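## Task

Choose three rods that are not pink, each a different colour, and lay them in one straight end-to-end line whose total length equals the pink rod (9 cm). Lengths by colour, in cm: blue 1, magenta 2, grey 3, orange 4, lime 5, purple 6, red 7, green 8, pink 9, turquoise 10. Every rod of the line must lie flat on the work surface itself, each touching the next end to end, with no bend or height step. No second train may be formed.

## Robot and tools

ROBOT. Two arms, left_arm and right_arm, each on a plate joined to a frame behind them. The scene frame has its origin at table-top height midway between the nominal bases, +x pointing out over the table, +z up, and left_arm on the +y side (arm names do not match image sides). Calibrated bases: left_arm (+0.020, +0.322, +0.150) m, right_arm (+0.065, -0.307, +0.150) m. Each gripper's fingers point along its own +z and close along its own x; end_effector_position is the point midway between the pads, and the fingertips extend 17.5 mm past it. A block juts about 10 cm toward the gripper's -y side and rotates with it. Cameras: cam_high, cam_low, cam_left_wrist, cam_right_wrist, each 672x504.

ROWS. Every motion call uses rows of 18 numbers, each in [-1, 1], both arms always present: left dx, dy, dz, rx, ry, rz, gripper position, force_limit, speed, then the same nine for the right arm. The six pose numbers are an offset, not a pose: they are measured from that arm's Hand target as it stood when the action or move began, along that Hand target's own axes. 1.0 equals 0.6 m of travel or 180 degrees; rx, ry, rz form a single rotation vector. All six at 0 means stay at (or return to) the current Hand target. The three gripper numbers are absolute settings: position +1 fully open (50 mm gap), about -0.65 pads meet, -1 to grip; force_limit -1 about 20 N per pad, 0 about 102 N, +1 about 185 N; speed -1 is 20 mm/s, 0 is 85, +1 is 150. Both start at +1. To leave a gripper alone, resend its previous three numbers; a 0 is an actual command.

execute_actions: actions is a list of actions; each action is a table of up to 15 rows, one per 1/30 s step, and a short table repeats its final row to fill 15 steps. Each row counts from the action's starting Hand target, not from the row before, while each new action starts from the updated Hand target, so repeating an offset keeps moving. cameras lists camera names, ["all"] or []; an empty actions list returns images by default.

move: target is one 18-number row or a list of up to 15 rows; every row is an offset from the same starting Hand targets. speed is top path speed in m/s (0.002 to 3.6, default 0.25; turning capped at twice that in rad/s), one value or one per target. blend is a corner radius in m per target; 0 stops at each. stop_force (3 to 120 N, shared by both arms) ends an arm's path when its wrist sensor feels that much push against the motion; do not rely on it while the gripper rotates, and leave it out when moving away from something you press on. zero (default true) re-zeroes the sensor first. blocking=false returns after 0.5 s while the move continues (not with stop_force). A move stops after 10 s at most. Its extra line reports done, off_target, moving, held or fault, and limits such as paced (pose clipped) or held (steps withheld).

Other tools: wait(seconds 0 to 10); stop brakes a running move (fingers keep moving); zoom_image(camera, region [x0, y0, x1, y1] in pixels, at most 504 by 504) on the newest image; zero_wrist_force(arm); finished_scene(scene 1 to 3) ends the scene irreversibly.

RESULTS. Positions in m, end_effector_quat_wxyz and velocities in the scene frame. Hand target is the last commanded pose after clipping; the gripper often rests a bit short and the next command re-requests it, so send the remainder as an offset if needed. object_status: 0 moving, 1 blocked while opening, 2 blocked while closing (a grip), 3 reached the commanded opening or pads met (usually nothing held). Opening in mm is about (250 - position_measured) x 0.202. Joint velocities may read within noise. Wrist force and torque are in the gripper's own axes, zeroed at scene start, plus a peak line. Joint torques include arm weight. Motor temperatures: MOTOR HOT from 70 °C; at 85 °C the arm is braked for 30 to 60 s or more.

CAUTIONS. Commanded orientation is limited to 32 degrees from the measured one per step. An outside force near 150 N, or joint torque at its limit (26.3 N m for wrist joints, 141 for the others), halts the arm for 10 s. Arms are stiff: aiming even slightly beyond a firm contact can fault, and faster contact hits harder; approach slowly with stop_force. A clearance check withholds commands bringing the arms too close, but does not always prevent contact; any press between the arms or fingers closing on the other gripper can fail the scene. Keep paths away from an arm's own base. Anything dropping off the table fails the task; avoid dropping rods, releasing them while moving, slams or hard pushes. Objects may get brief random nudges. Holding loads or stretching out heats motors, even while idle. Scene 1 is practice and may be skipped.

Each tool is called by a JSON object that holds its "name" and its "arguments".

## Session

{"name": "execute_actions", "arguments": {"actions": []}}

Scene clock: 0.00 s.
left_arm: end_effector_position=(+0.6438, +0.1498, +0.3176) position_measured=3 object_status=3 end_effector_quat_wxyz=(+0.297, -0.035, +0.819, -0.489) | right_arm: end_effector_position=(+0.2923, -0.2493, +0.2607) position_measured=3 object_status=3 end_effector_quat_wxyz=(-0.362, +0.187, +0.898, -0.163)
Joint positions: left_arm=[-0.267 -1.008 2.072 2.592 -2.209 -2.255] | right_arm=[3.737 -1.607 -2.16 -1.74 1.799 -0.619]
Joint velocities: within noise
Joint torques (N m): no reading
Motor temperatures (°C): left_arm=[27 29 26 38 29 33] | right_arm=[27 24 28 31 35 34]
Wrist force (N): no reading
Wrist torque (N m): no reading
Wrist force, peak (N): no reading
Hand target: left_arm +0.6438, +0.1498, +0.3176; +0.297, -0.035, +0.819, -0.489 | right_arm +0.2923, -0.2493, +0.2607; -0.362, +0.187, +0.898, -0.163
Tool commands: left_gripper/position=+1.0 left_gripper/force_limit=+1.0 left_gripper/speed=+1.0 right_gripper/position=+1.0 right_gripper/force_limit=+1.0 right_gripper/speed=+1.0

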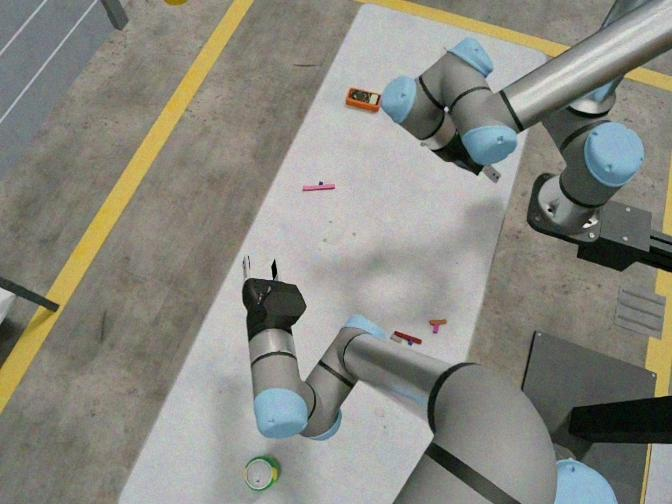

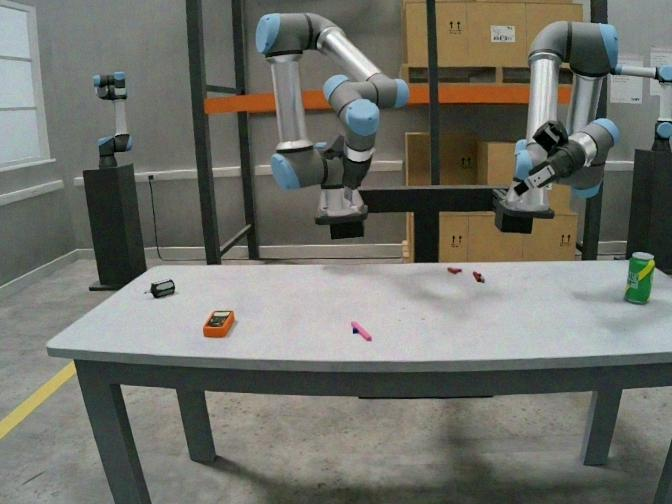

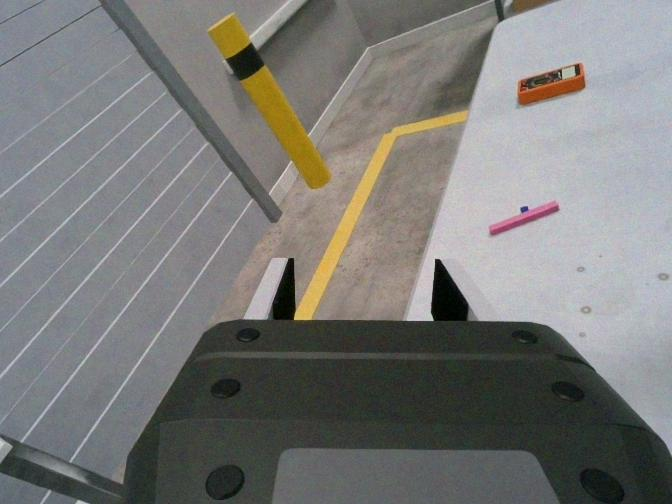

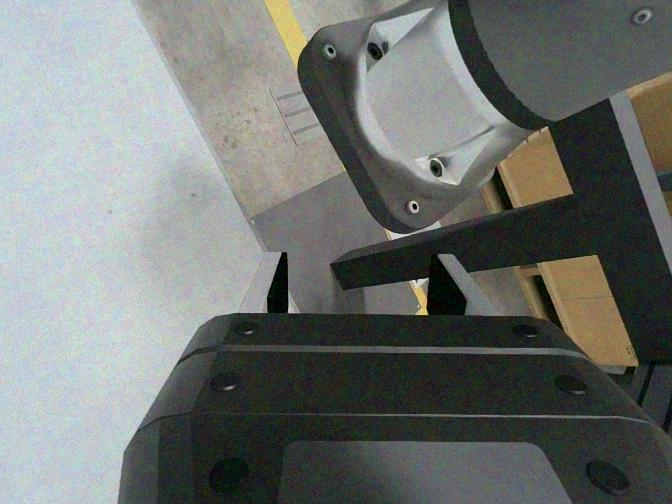

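{"name": "zoom_image", "arguments": {"camera": "cam_high", "region": [375, 300, 475, 375]}}

{"name": "zoom_image", "arguments": {"camera": "cam_high", "region": [280, 150, 380, 225]}}

{"name": "zoom_image", "arguments": {"camera": "cam_low", "region": [430, 250, 500, 300]}}

Scaled by 5.040.

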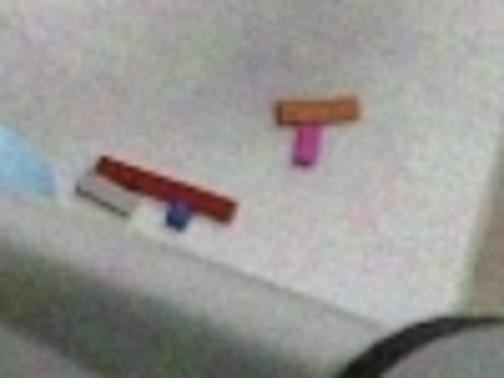

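Scaled by 5.040.

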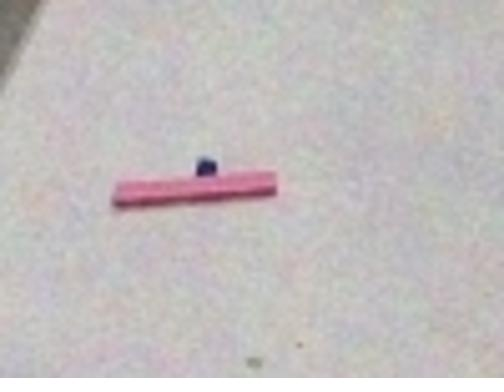

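Scaled by 7.200.

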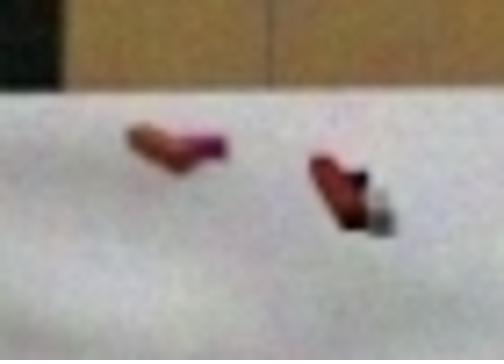

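{"name": "move", "arguments": {"target": [0.7038,0.001,-0.1175,-0.3502,0.1672,-0.032,0.2,-1,-1,-0.1513,-0.2617,-0.3073,0,0,0,1,1,1], "speed": 0.35, "cameras": ["cam_high", "cam_left_wrist"]}}

{"name": "zoom_image", "arguments": {"camera": "cam_left_wrist", "region": [250, 120, 470, 300]}}

Scene clock: 56.87 s.
left_arm: end_effector_position=(+0.2604, +0.0585, +0.1506) position_measured=123 object_status=3 end_effector_quat_wxyz=(+0.000, -0.100, +0.995, +0.000) | right_arm: end_effector_position=(+0.4500, -0.3991, +0.4004) position_measured=3 object_status=3 end_effector_quat_wxyz=(-0.362, +0.187, +0.898, -0.163)
Joint positions: left_arm=[-1.254 -1.472 2.503 3.748 -1.533 -3.015] | right_arm=[3.337 -1.789 -1.519 -2.223 1.509 -0.896]
Joint torques (N m): left_arm=[-10.53 -18.61 -8.85 -1.04 1.17 -1.4] | right_arm=[4.61 40.02 19.62 2.14 0.51 1.37]
Wrist force (N): left_arm=[-2.5 -1.9 0.6] | right_arm=[-0.1 -0.1 0.1]
Wrist torque (N m): left_arm=[-0.18 0.30 -0.20] | right_arm=[-0.03 0.02 -0.07]
Wrist force, peak (N): left_arm=[-2.7 -2.7 0.1] | right_arm=[-0.9 -1.4 -1.3]
Hand target: left_arm +0.2603, +0.0585, +0.1506; +0.000, -0.100, +0.995, +0.000 | right_arm +0.4500, -0.3991, +0.4005; -0.362, +0.187, +0.898, -0.163
Off the commanded pose: left_arm 0.000 m, 0 deg | right_arm 0.000 m, 0 deg.
move: done
Images, in order (width x height): cam_high 672x504, cam_left_wrist 672x504.

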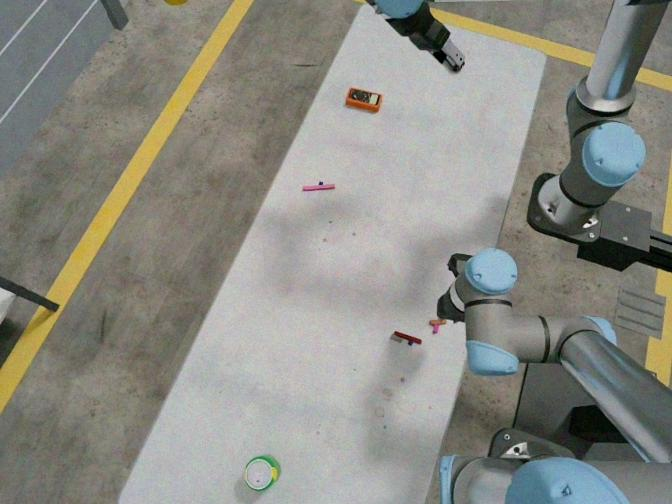

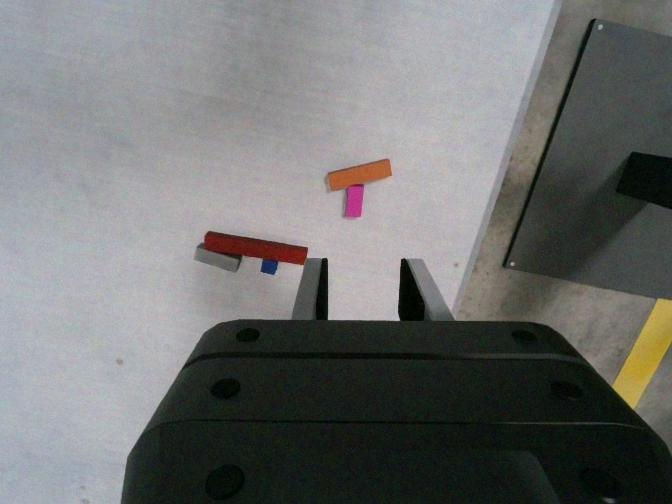

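Scaled by 2.291.

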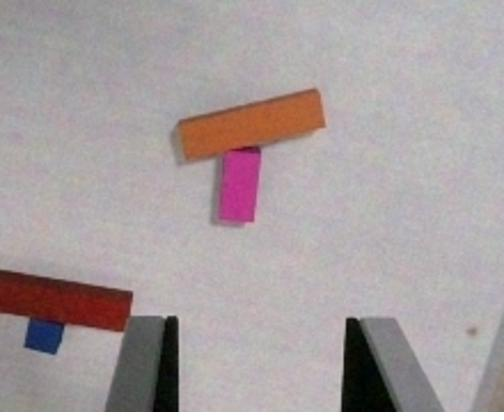

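{"name": "move", "arguments": {"target": [[0.0017,0.0062,0.18,0,0,0.0165,0.2,-1,-1,0,0,0,0,0,0,1,1,1],[0.0017,0.0062,0.2155,0,0,0.0165,0.2,-1,-1,0,0,0,0,0,0,1,1,1],[0.0017,0.0062,0.2155,0,0,0.0165,-1,-1,-1,0,0,0,0,0,0,1,1,1]], "speed": [0.2,0.04,0.05], "blend": [0.005,0,0], "cameras": ["cam_left_wrist"]}}

{"name": "zoom_image", "arguments": {"camera": "cam_left_wrist", "region": [290, 180, 430, 320]}}

Scene clock: 78.83 s.
left_arm: end_effector_position=(+0.2585, +0.0619, +0.0213) position_measured=202 object_status=2 end_effector_quat_wxyz=(+0.000, -0.074, +0.997, +0.000) | right_arm: end_effector_position=(+0.4500, -0.3991, +0.4005) position_measured=3 object_status=3 end_effector_quat_wxyz=(-0.362, +0.187, +0.898, -0.163)
Joint positions: left_arm=[-1.241 -0.967 2.559 3.187 -1.532 -2.95] | right_arm=[3.337 -1.789 -1.519 -2.223 1.509 -0.896]
Joint torques (N m): left_arm=[-8.28 -34.53 4.36 -3.96 1.73 -1.29] | right_arm=[9.64 42.28 38.64 -0.91 -1.1 -0.02]
Wrist force (N): left_arm=[-2.9 -2.1 -0.1] | right_arm=[0.1 0.0 0.0]
Wrist torque (N m): left_arm=[-0.23 0.34 -0.20] | right_arm=[-0.01 0.00 -0.07]
Wrist force, peak (N): left_arm=[-2.8 -2.4 -2.5] | right_arm=[-0.4 0.3 -0.3]
Hand target: left_arm +0.2585, +0.0619, +0.0213; +0.000, -0.074, +0.997, +0.000 | right_arm +0.4500, -0.3991, +0.4005; -0.362, +0.187, +0.898, -0.163
Off the commanded pose: left_arm 0.000 m, 0 deg | right_arm 0.000 m, 0 deg.
move: done
Images, in order (width x height): cam_left_wrist 672x504.

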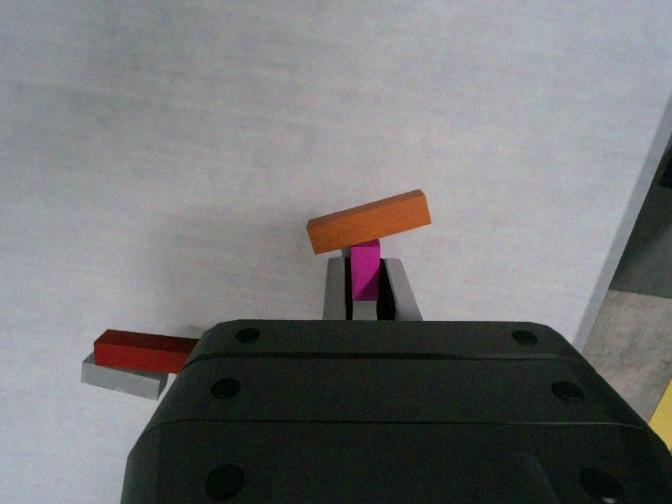

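Scaled by 3.600.

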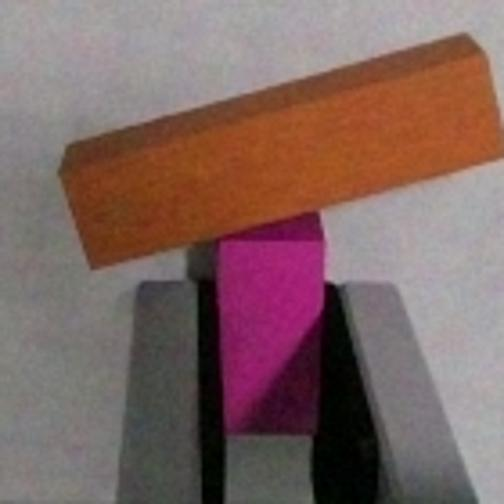

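{"name": "move", "arguments": {"target": [[0,0,-0.1,0,0,0,-1,-1,-1,0,0,0,0,0,0,1,1,1],[-0.2313,-0.2736,-0.1,0,0,0,-1,-1,-1,0,0,0,0,0,0,1,1,1],[-0.2313,-0.2736,-0.015,0,0,0,-1,-1,-1,0,0,0,0,0,0,1,1,1],[-0.2313,-0.2736,-0.0004,0,0,0,-1,-1,-1,0,0,0,0,0,0,1,1,1],[-0.2313,-0.2736,-0.0004,0,0,0,0.2,-1,-1,0,0,0,0,0,0,1,1,1]], "speed": [0.2,0.35,0.15,0.04,0.04], "blend": [0.02,0.03,0.003,0,0]}}

{"name": "move", "arguments": {"target": [[0,0,-0.1,0,0,0,0.2,-1,-1,0,0,0,0,0,0,1,1,1],[0.2354,0.2361,-0.2145,0,0,0.4078,0.2,-1,-1,0,0,0,0,0,0,1,1,1]], "speed": [0.2,0.35], "blend": [0.03,0], "cameras": ["cam_left_wrist"]}}

{"name": "zoom_image", "arguments": {"camera": "cam_left_wrist", "region": [270, 130, 450, 310]}}

Scene clock: 118.03 s.
left_arm: end_effector_position=(+0.4199, -0.0800, +0.0215) position_measured=123 object_status=0 end_effector_quat_wxyz=(+0.000, -0.074, +0.997, +0.000) | right_arm: end_effector_position=(+0.4500, -0.3991, +0.4005) position_measured=3 object_status=3 end_effector_quat_wxyz=(-0.362, +0.187, +0.898, -0.163)
Joint positions: left_arm=[-1.047 -0.804 1.95 3.624 -1.52 -2.756] | right_arm=[3.337 -1.789 -1.519 -2.223 1.509 -0.896]
Joint torques (N m): left_arm=[-8.38 -51.98 -6.18 -3.24 2.2 -0.5] | right_arm=[9.01 41.82 38.77 -1 -1.02 -1.27]
Wrist force (N): left_arm=[-2.7 -1.9 0.4] | right_arm=[-0.1 0.2 -0.3]
Wrist torque (N m): left_arm=[-0.19 0.34 -0.19] | right_arm=[0.02 0.02 -0.07]
Wrist force, peak (N): left_arm=[2.0 11.2 -32.7] | right_arm=[-0.1 -0.1 -0.4]
Hand target: left_arm +0.4199, -0.0800, +0.0215; +0.000, -0.074, +0.997, +0.000 | right_arm +0.4500, -0.3991, +0.4005; -0.362, +0.187, +0.898, -0.163
Off the commanded pose: left_arm 0.000 m, 0 deg | right_arm 0.000 m, 0 deg.
move: done; blend cut to 0.0255 m at target 2

Scene clock: 120.67 s.
left_arm: end_effector_position=(+0.2594, +0.0393, +0.1502) position_measured=123 object_status=3 end_effector_quat_wxyz=(+0.000, +0.537, +0.844, +0.000) | right_arm: end_effector_position=(+0.4500, -0.3991, +0.4005) position_measured=3 object_status=3 end_effector_quat_wxyz=(-0.362, +0.187, +0.898, -0.163)
Joint positions: left_arm=[-1.274 -1.436 2.466 3.749 -1.534 -1.702] | right_arm=[3.337 -1.789 -1.519 -2.223 1.509 -0.896]
Joint torques (N m): left_arm=[3.11 -20.71 -22.62 -4.41 -0.37 1.62] | right_arm=[9.11 41.83 38.54 -1.02 -0.97 -1.25]
Wrist force (N): left_arm=[-2.4 -1.8 0.5] | right_arm=[-0.2 0.1 -0.3]
Wrist torque (N m): left_arm=[-0.18 0.30 -0.10] | right_arm=[0.01 0.04 -0.08]
Wrist force, peak (N): left_arm=[-2.5 -1.8 3.6] | right_arm=[-0.1 0.5 0.0]
Hand target: left_arm +0.2594, +0.0393, +0.1502; +0.000, +0.537, +0.844, +0.000 | right_arm +0.4500, -0.3991, +0.4005; -0.362, +0.187, +0.898, -0.163
Off the commanded pose: left_arm 0.000 m, 0 deg | right_arm 0.000 m, 0 deg.
move: done
Images, in order (width x height): cam_left_wrist 672x504.

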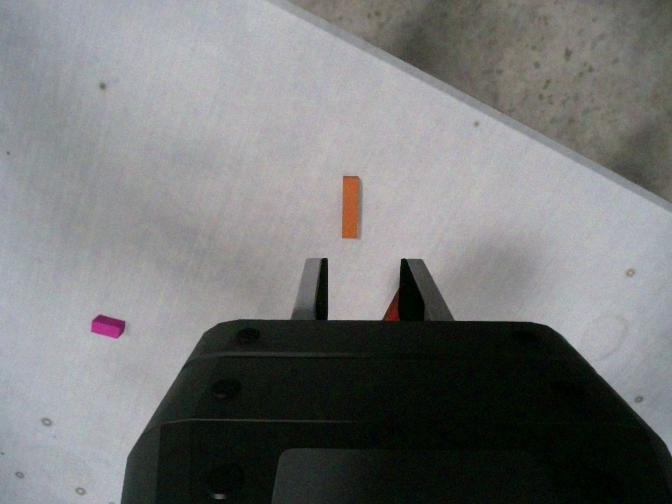

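Scaled by 2.800.

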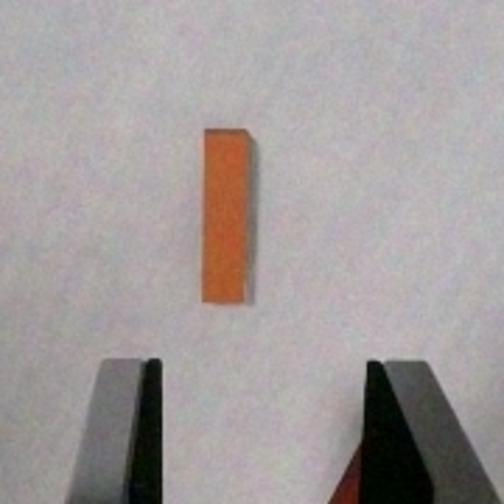

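{"name": "move", "arguments": {"target": [[-0.0018,0.0025,0.18,0,0,0,0.2,-1,-1,0,0,0,0,0,0,1,1,1],[-0.0018,0.0025,0.2148,0,0,0,0.2,-1,-1,0,0,0,0,0,0,1,1,1],[-0.0018,0.0025,0.2148,0,0,0,-1,-1,-1,0,0,0,0,0,0,1,1,1]], "speed": [0.2,0.05,0.05], "blend": [0.005,0,0], "cameras": ["cam_left_wrist"]}}

{"name": "zoom_image", "arguments": {"camera": "cam_left_wrist", "region": [290, 180, 430, 320]}}

Scene clock: 134.03 s.
left_arm: end_effector_position=(+0.2612, +0.0390, +0.0214) position_measured=202 object_status=2 end_effector_quat_wxyz=(+0.000, +0.537, +0.844, +0.000) | right_arm: end_effector_position=(+0.4500, -0.3991, +0.4005) position_measured=3 object_status=3 end_effector_quat_wxyz=(-0.362, +0.187, +0.898, -0.163)
Joint positions: left_arm=[-1.255 -0.961 2.506 3.234 -1.533 -1.684] | right_arm=[3.337 -1.789 -1.519 -2.223 1.509 -0.896]
Joint torques (N m): left_arm=[-8.71 -23.97 3.15 -4.19 1.49 -1.58] | right_arm=[9.18 41.67 38.42 -1.02 -0.95 -1.23]
Wrist force (N): left_arm=[-2.6 -1.8 -0.2] | right_arm=[-0.1 0.2 -0.1]
Wrist torque (N m): left_arm=[-0.16 0.32 -0.19] | right_arm=[0.02 0.01 -0.07]
Wrist force, peak (N): left_arm=[-2.6 -1.9 -2.5] | right_arm=[-0.1 -0.1 -0.5]
Hand target: left_arm +0.2612, +0.0390, +0.0214; +0.000, +0.537, +0.844, +0.000 | right_arm +0.4500, -0.3991, +0.4005; -0.362, +0.187, +0.898, -0.163
Off the commanded pose: left_arm 0.000 m, 0 deg | right_arm 0.000 m, 0 deg.
move: done
Images, in order (width x height): cam_left_wrist 672x504.

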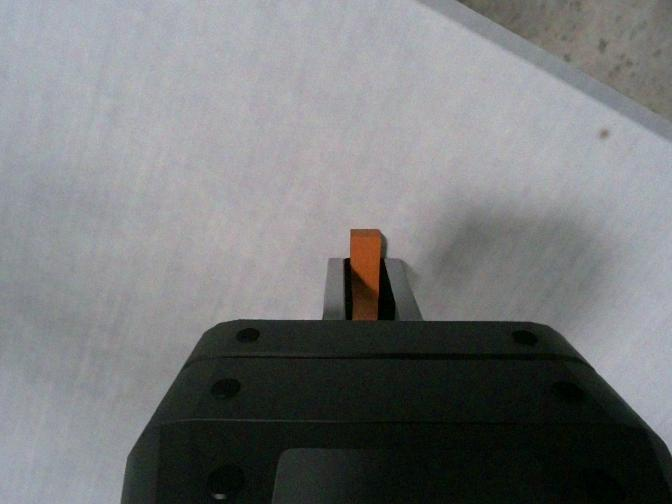

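Scaled by 3.600.

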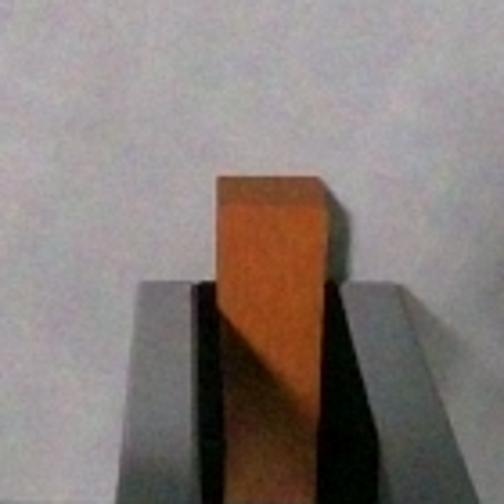

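{"name": "move", "arguments": {"target": [[0,0,-0.1,0,0,0,-1,-1,-1,0,0,0,0,0,0,1,1,1],[-0.2465,0.1693,-0.1,0,0,-0.4079,-1,-1,-1,0,0,0,0,0,0,1,1,1],[-0.2465,0.1693,-0.02,0,0,-0.4079,-1,-1,-1,0,0,0,0,0,0,1,1,1],[-0.2465,0.1693,-0.001,0,0,-0.4079,-1,-1,-1,0,0,0,0,0,0,1,1,1]], "speed": [0.25,0.35,0.15,0.03], "blend": [0.03,0.03,0.003,0], "cameras": ["cam_left_wrist"]}}

{"name": "zoom_image", "arguments": {"camera": "cam_left_wrist", "region": [290, 150, 430, 290]}}

Scene clock: 144.50 s.
left_arm: end_effector_position=(+0.4159, -0.0520, +0.0218) position_measured=202 object_status=2 end_effector_quat_wxyz=(+0.000, -0.074, +0.997, +0.000) | right_arm: end_effector_position=(+0.4500, -0.3991, +0.4005) position_measured=3 object_status=3 end_effector_quat_wxyz=(-0.362, +0.187, +0.898, -0.163)
Joint positions: left_arm=[-1.026 -0.833 2.019 3.583 -1.519 -2.736] | right_arm=[3.337 -1.789 -1.519 -2.223 1.509 -0.896]
Joint torques (N m): left_arm=[2.74 -50.08 -20.27 -0.79 2.07 2.17] | right_arm=[8.71 41.68 37.77 -0.96 -0.89 -1.17]
Wrist force (N): left_arm=[-2.7 -1.7 0.2] | right_arm=[-0.1 0.0 0.0]
Wrist torque (N m): left_arm=[-0.17 0.33 -0.19] | right_arm=[0.00 0.03 -0.08]
Wrist force, peak (N): left_arm=[-2.7 -2.0 4.0] | right_arm=[-0.2 0.4 -0.2]
Hand target: left_arm +0.4159, -0.0520, +0.0219; +0.000, -0.074, +0.997, +0.000 | right_arm +0.4500, -0.3991, +0.4005; -0.362, +0.187, +0.898, -0.163
Off the commanded pose: left_arm 0.000 m, 0 deg | right_arm 0.000 m, 0 deg.
move: done; blend cut to 0.024 m at target 2
Images, in order (width x height): cam_left_wrist 672x504.

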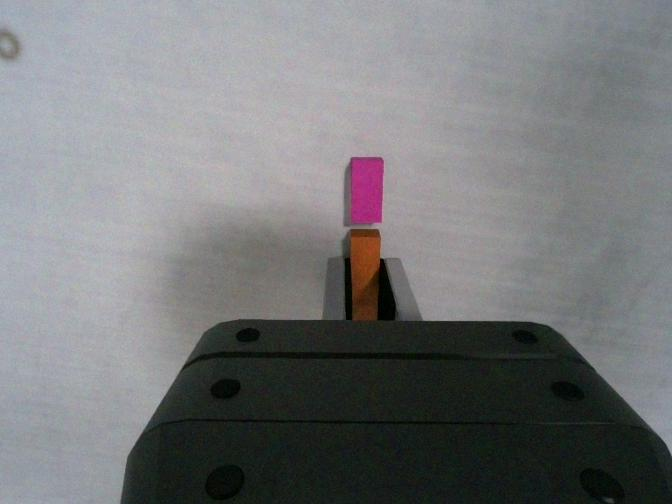

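Scaled by 3.600.

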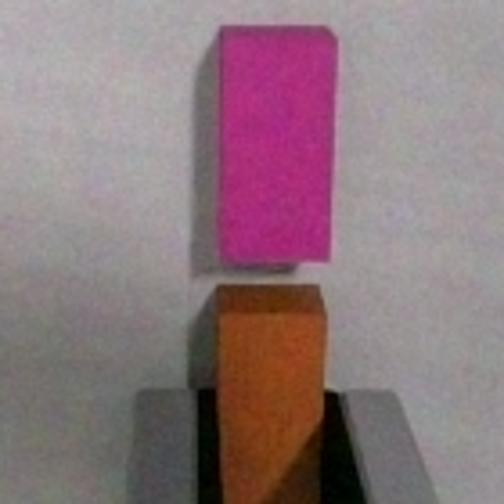

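{"name": "move", "arguments": {"target": [[0,-0.0133,0,0,0,0,-1,-1,-1,0,0,0,0,0,0,1,1,1],[0,-0.0133,0,0,0,0,0.2,-1,-1,0,0,0,0,0,0,1,1,1],[0,-0.0133,-0.12,0,0,0,0.2,-1,-1,0,0,0,0,0,0,1,1,1],[0.1704,0.2799,-0.2135,0,0,-0.4694,0.2,-1,-1,0,0,0,0,0,0,1,1,1]], "speed": [0.025,0.05,0.25,0.35], "blend": [0,0,0.03,0], "cameras": ["cam_left_wrist"]}}

{"name": "zoom_image", "arguments": {"camera": "cam_left_wrist", "region": [270, 90, 470, 270]}}

Scene clock: 167.27 s.
left_arm: end_effector_position=(+0.2900, +0.0991, +0.1500) position_measured=123 object_status=3 end_effector_quat_wxyz=(+0.000, +0.725, -0.689, +0.000) | right_arm: end_effector_position=(+0.4500, -0.3991, +0.4005) position_measured=3 object_status=3 end_effector_quat_wxyz=(-0.362, +0.187, +0.898, -0.163)
Joint positions: left_arm=[-1.128 -1.5 2.523 3.75 -1.525 -4.312] | right_arm=[3.337 -1.789 -1.519 -2.223 1.509 -0.896]
Joint torques (N m): left_arm=[6.41 -15.79 -24.77 -4.53 1.24 -2.04] | right_arm=[8.75 40.92 37.82 -0.91 -1.06 -1.28]
Wrist force (N): left_arm=[-2.5 -1.7 0.5] | right_arm=[0.0 0.1 0.0]
Wrist torque (N m): left_arm=[-0.16 0.30 -0.19] | right_arm=[0.02 0.01 -0.08]
Wrist force, peak (N): left_arm=[-3.0 -3.5 -2.1] | right_arm=[-0.4 0.5 -0.1]
Hand target: left_arm +0.2900, +0.0991, +0.1500; +0.000, +0.725, -0.688, +0.000 | right_arm +0.4500, -0.3991, +0.4005; -0.362, +0.187, +0.898, -0.163
Off the commanded pose: left_arm 0.000 m, 0 deg | right_arm 0.000 m, 0 deg.
move: done
Images, in order (width x height): cam_left_wrist 672x504.

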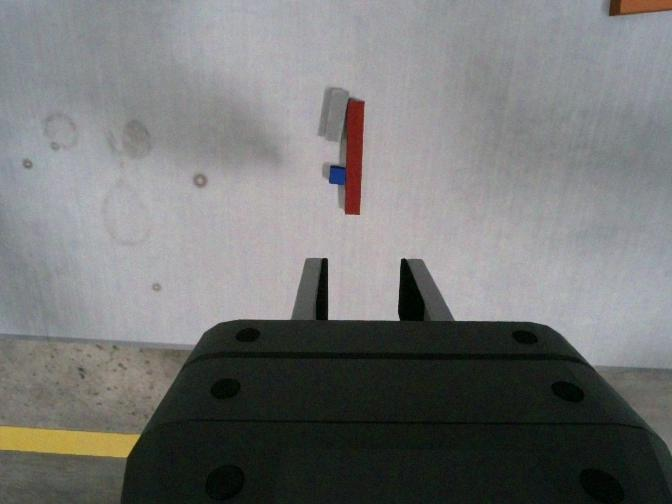

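Scaled by 2.520.

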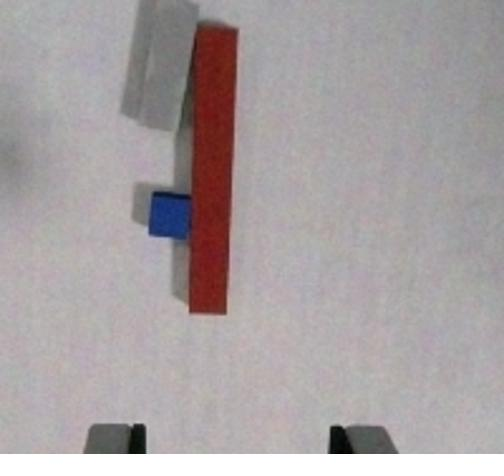

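{"name": "move", "arguments": {"target": [[0.0012,0.0028,0.18,0,0,0.0041,0.2,-1,-1,0,0,0,0,0,0,1,1,1],[0.0012,0.0028,0.2145,0,0,0.0041,0.2,-1,-1,0,0,0,0,0,0,1,1,1],[0.0012,0.0028,0.2145,0,0,0.0041,-1,-1,-1,0,0,0,0,0,0,1,1,1],[0.0012,0.0028,0.2118,0,0,0.0041,-1,-1,-1,0,0,0,0,0,0,1,1,1],[0.0595,0.0028,0.2118,0,0,0.0041,-1,-1,-1,0,0,0,0,0,0,1,1,1],[0.0595,0.0028,0.2142,0,0,0.0041,-1,-1,-1,0,0,0,0,0,0,1,1,1],[0.0595,0.0028,0.2142,0,0,0.0041,0.2,-1,-1,0,0,0,0,0,0,1,1,1]], "speed": [0.2,0.05,0.05,0.05,0.08,0.03,0.05], "blend": [0.005,0,0,0,0,0,0]}}

{"name": "move", "arguments": {"target": [[0,0,-0.1,0,0,0,0.2,-1,-1,0,0,0,0,0,0,1,1,1],[-0.0762,-0.0933,-0.2142,0,0,0.0354,0.2,-1,-1,0,0,0,0,0,0,1,1,1]], "speed": [0.25,0.35], "blend": [0.03,0], "cameras": ["cam_left_wrist"]}}

{"name": "zoom_image", "arguments": {"camera": "cam_left_wrist", "region": [270, 130, 450, 310]}}

Scene clock: 192.67 s.
left_arm: end_effector_position=(+0.2901, +0.0633, +0.0215) position_measured=123 object_status=0 end_effector_quat_wxyz=(+0.000, +0.721, -0.693, +0.000) | right_arm: end_effector_position=(+0.4500, -0.3991, +0.4005) position_measured=3 object_status=3 end_effector_quat_wxyz=(-0.362, +0.187, +0.898, -0.163)
Joint positions: left_arm=[-1.154 -0.969 2.503 3.241 -1.526 -4.326] | right_arm=[3.337 -1.789 -1.519 -2.223 1.509 -0.896]
Joint torques (N m): left_arm=[6.73 -37.8 -5.95 -0.94 2.35 2.44] | right_arm=[8.13 40.69 37.8 -1.03 -1.08 -1.31]
Wrist force (N): left_arm=[-2.6 -1.8 0.3] | right_arm=[-0.1 0.0 -0.2]
Wrist torque (N m): left_arm=[-0.16 0.32 -0.15] | right_arm=[-0.02 0.02 -0.08]
Wrist force, peak (N): left_arm=[-3.6 -1.8 0.8] | right_arm=[-0.2 0.3 -0.3]
Hand target: left_arm +0.2901, +0.0633, +0.0215; +0.000, +0.721, -0.693, +0.000 | right_arm +0.4500, -0.3991, +0.4005; -0.362, +0.187, +0.898, -0.163
Off the commanded pose: left_arm 0.000 m, 0 deg | right_arm 0.000 m, 0 deg.
move: done

Scene clock: 193.73 s.
left_arm: end_effector_position=(+0.3443, +0.1111, +0.1499) position_measured=123 object_status=3 end_effector_quat_wxyz=(+0.000, +0.681, -0.732, +0.000) end_effector_velocity=(+0.000, +0.002, +0.000) end_effector_angular_velocity=(+0.004, +0.002, -0.004) | right_arm: end_effector_position=(+0.4500, -0.3991, +0.4005) position_measured=3 object_status=3 end_effector_quat_wxyz=(-0.362, +0.187, +0.898, -0.163)
Joint positions: left_arm=[-0.977 -1.428 2.431 3.763 -1.516 -4.038] | right_arm=[3.337 -1.789 -1.519 -2.223 1.509 -0.896]
Joint velocities: left_arm=[0.002 -0.002 0 0.005 0.001 0.006] | right_arm=[within noise]
Joint torques (N m): left_arm=[5.54 -30.72 -17.95 -1.07 2.24 2.52] | right_arm=[7.61 40.7 37.74 -1.05 -1.02 -1.28]
Wrist force (N): left_arm=[-2.2 -1.9 0.4] | right_arm=[0.0 0.1 -0.1]
Wrist torque (N m): left_arm=[-0.18 0.27 -0.11] | right_arm=[0.00 0.01 -0.08]
Wrist force, peak (N): left_arm=[-4.6 -4.2 -2.4] | right_arm=[-0.4 0.0 -0.3]
Hand target: left_arm +0.3443, +0.1112, +0.1500; +0.000, +0.681, -0.732, +0.000 | right_arm +0.4500, -0.3991, +0.4005; -0.362, +0.187, +0.898, -0.163
Off the commanded pose: left_arm 0.000 m, 0 deg | right_arm 0.000 m, 0 deg.
move: done
Images, in order (width x height): cam_left_wrist 672x504.

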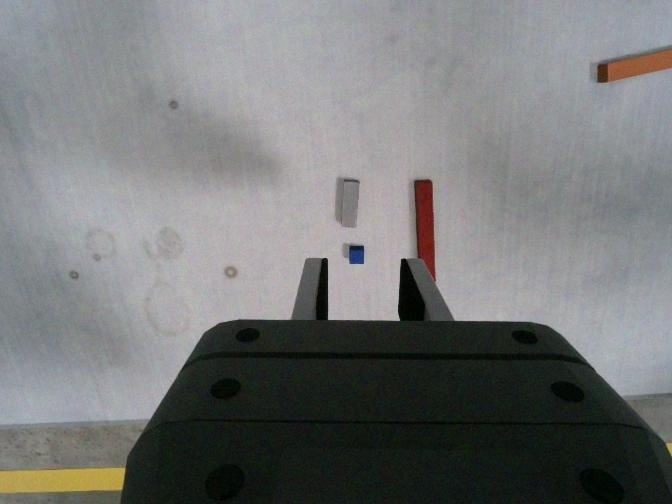

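Scaled by 2.800.

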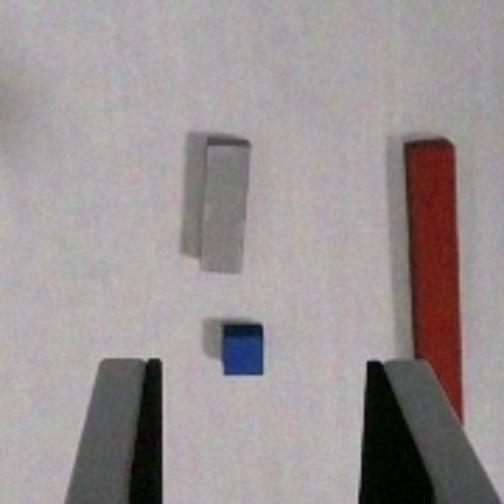

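{"name": "move", "arguments": {"target": [[-0.0018,0,0.18,0,0,0.0157,0.2,-1,-1,0,0,0,0,0,0,1,1,1],[-0.0018,0,0.2143,0,0,0.0157,0.2,-1,-1,0,0,0,0,0,0,1,1,1],[-0.0018,0,0.2143,0,0,0.0157,-1,-1,-1,0,0,0,0,0,0,1,1,1]], "speed": [0.2,0.05,0.05], "blend": [0.005,0,0], "cameras": ["cam_left_wrist"]}}

{"name": "zoom_image", "arguments": {"camera": "cam_left_wrist", "region": [290, 180, 430, 320]}}

Scene clock: 203.03 s.
left_arm: end_effector_position=(+0.3444, +0.1123, +0.0214) position_measured=202 object_status=2 end_effector_quat_wxyz=(+0.000, -0.663, +0.749, +0.000) | right_arm: end_effector_position=(+0.4500, -0.3991, +0.4005) position_measured=3 object_status=3 end_effector_quat_wxyz=(-0.362, +0.187, +0.898, -0.163)
Joint positions: left_arm=[-0.956 -0.979 2.475 3.27 -1.515 -3.967] | right_arm=[3.337 -1.789 -1.519 -2.223 1.509 -0.896]
Joint torques (N m): left_arm=[-11.21 -27.9 2.73 -4.03 1.49 -1.67] | right_arm=[7.93 40.74 37.83 -1 -0.96 -1.23]
Wrist force (N): left_arm=[-2.5 -1.8 0.0] | right_arm=[-0.1 0.0 -0.2]
Wrist torque (N m): left_arm=[-0.18 0.31 -0.19] | right_arm=[-0.01 0.03 -0.08]
Wrist force, peak (N): left_arm=[-2.9 -1.9 2.5] | right_arm=[-0.3 0.0 -0.4]
Hand target: left_arm +0.3443, +0.1123, +0.0214; +0.000, -0.663, +0.749, +0.000 | right_arm +0.4500, -0.3991, +0.4005; -0.362, +0.187, +0.898, -0.163
Off the commanded pose: left_arm 0.000 m, 0 deg | right_arm 0.000 m, 0 deg.
move: done
Images, in order (width x height): cam_left_wrist 672x504.

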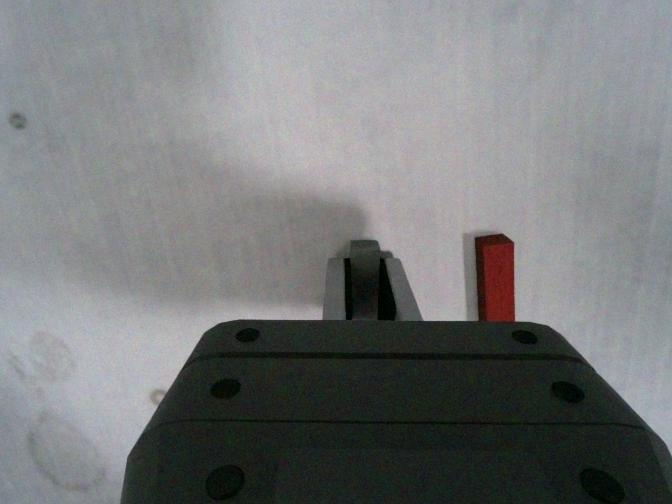

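Scaled by 3.600.

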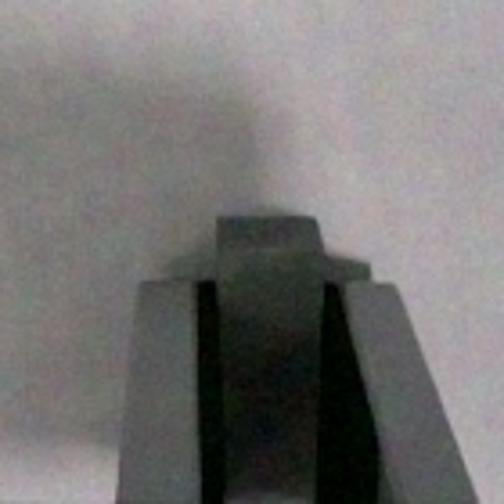

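{"name": "move", "arguments": {"target": [[0,0,-0.1,0,0,0,-1,-1,-1,0,0,0,0,0,0,1,1,1],[0.204,-0.137,-0.1,0,0,0.4141,-1,-1,-1,0,0,0,0,0,0,1,1,1],[0.204,-0.137,-0.02,0,0,0.4141,-1,-1,-1,0,0,0,0,0,0,1,1,1],[0.204,-0.137,-0.0009,0,0,0.4141,-1,-1,-1,0,0,0,0,0,0,1,1,1]], "speed": [0.25,0.35,0.15,0.03], "blend": [0.03,0.03,0.003,0], "cameras": ["cam_left_wrist"]}}

{"name": "zoom_image", "arguments": {"camera": "cam_left_wrist", "region": [290, 170, 430, 310]}}

Scene clock: 224.80 s.
left_arm: end_effector_position=(+0.4111, -0.0192, +0.0219) position_measured=202 object_status=2 end_effector_quat_wxyz=(+0.000, -0.074, +0.997, +0.000) end_effector_velocity=(+0.000, +0.000, +0.001) end_effector_angular_velocity=(+0.001, +0.001, +0.000) | right_arm: end_effector_position=(+0.4500, -0.3991, +0.4005) position_measured=3 object_status=3 end_effector_quat_wxyz=(-0.362, +0.187, +0.898, -0.163)
Joint positions: left_arm=[-1 -0.864 2.095 3.536 -1.517 -2.71] | right_arm=[3.337 -1.789 -1.519 -2.223 1.509 -0.896]
Joint velocities: left_arm=[0 -0.003 0 0.005 0 0] | right_arm=[within noise]
Joint torques (N m): left_arm=[2.65 -47.46 -20.34 -1.15 2.12 1.95] | right_arm=[6.92 40.4 37.67 -0.99 -1.02 -1.36]
Wrist force (N): left_arm=[-2.3 -1.9 0.3] | right_arm=[-0.2 0.2 0.0]
Wrist torque (N m): left_arm=[-0.19 0.28 -0.19] | right_arm=[0.03 0.04 -0.07]
Wrist force, peak (N): left_arm=[-2.7 -2.0 3.6] | right_arm=[-0.3 0.3 -0.3]
Hand target: left_arm +0.4111, -0.0192, +0.0219; +0.000, -0.074, +0.997, +0.000 | right_arm +0.4500, -0.3991, +0.4005; -0.362, +0.187, +0.898, -0.163
Off the commanded pose: left_arm 0.000 m, 0 deg | right_arm 0.000 m, 0 deg.
move: done; blend cut to 0.024 m at target 2
Images, in order (width x height): cam_left_wrist 672x504.

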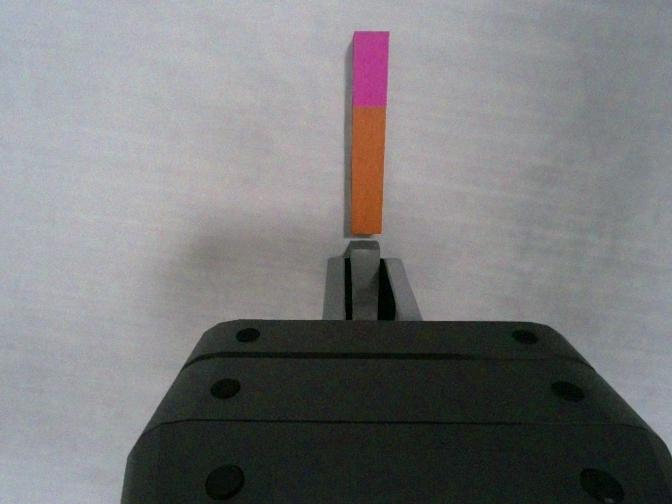

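Scaled by 3.600.

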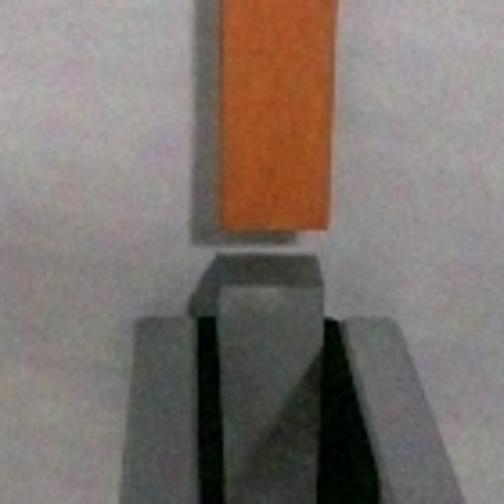

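{"name": "move", "arguments": {"target": [[0,-0.0133,0,0,0,0,-1,-1,-1,0,0,0,0,0,0,1,1,1],[0,-0.0133,0,0,0,0,0.2,-1,-1,0,0,0,0,0,0,1,1,1],[0,0,-0.2143,0,0,0,0.2,-1,-1,0,0,0,0,0,0,1,1,1]], "speed": [0.025,0.05,0.25], "cameras": ["cam_left_wrist"]}}

{"name": "zoom_image", "arguments": {"camera": "cam_left_wrist", "region": [290, 40, 450, 200]}}

Scene clock: 231.67 s.
left_arm: end_effector_position=(+0.4112, -0.0193, +0.1505) position_measured=123 object_status=3 end_effector_quat_wxyz=(+0.000, -0.074, +0.997, +0.000) | right_arm: end_effector_position=(+0.4500, -0.3991, +0.4005) position_measured=3 object_status=3 end_effector_quat_wxyz=(-0.362, +0.187, +0.898, -0.163)
Joint positions: left_arm=[-1.014 -1.161 2.065 3.864 -1.518 -2.724] | right_arm=[3.337 -1.789 -1.519 -2.223 1.509 -0.896]
Joint torques (N m): left_arm=[-1.26 -42.57 -10.82 -0.91 -1.79 0.15] | right_arm=[7.81 40.3 37.43 -0.95 -0.98 -1.25]
Wrist force (N): left_arm=[-2.5 -1.9 0.4] | right_arm=[-0.1 0.2 -0.2]
Wrist torque (N m): left_arm=[-0.18 0.30 -0.09] | right_arm=[0.02 0.03 -0.07]
Wrist force, peak (N): left_arm=[-2.7 -2.2 3.7] | right_arm=[-0.6 0.0 -0.2]
Hand target: left_arm +0.4112, -0.0192, +0.1505; +0.000, -0.074, +0.997, +0.000 | right_arm +0.4500, -0.3991, +0.4005; -0.362, +0.187, +0.898, -0.163
Off the commanded pose: left_arm 0.000 m, 0 deg | right_arm 0.000 m, 0 deg.
move: done
Images, in order (width x height): cam_left_wrist 672x504.

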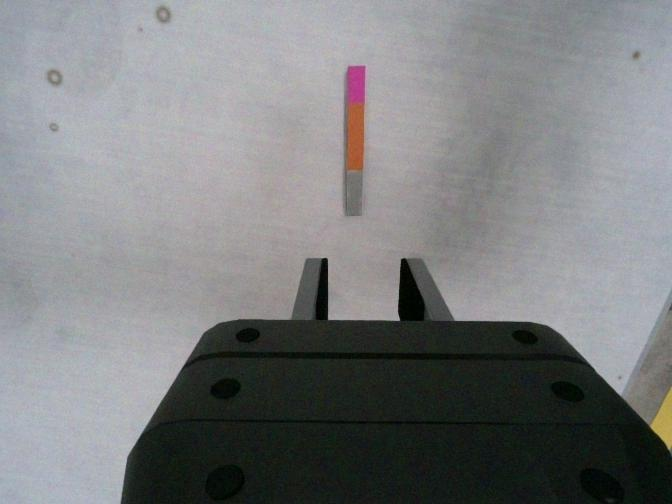

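Scaled by 3.150.

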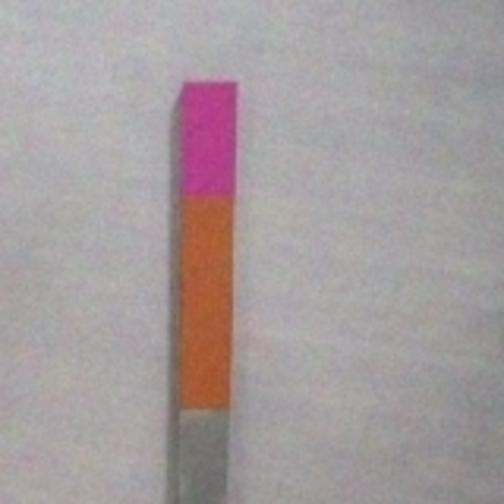

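The magenta, orange and grey rods are touching end to end in a straight line, 9 cm long.

{"name": "finished_scene", "arguments": {"scene": 3}}

The scene is finished: the task was done.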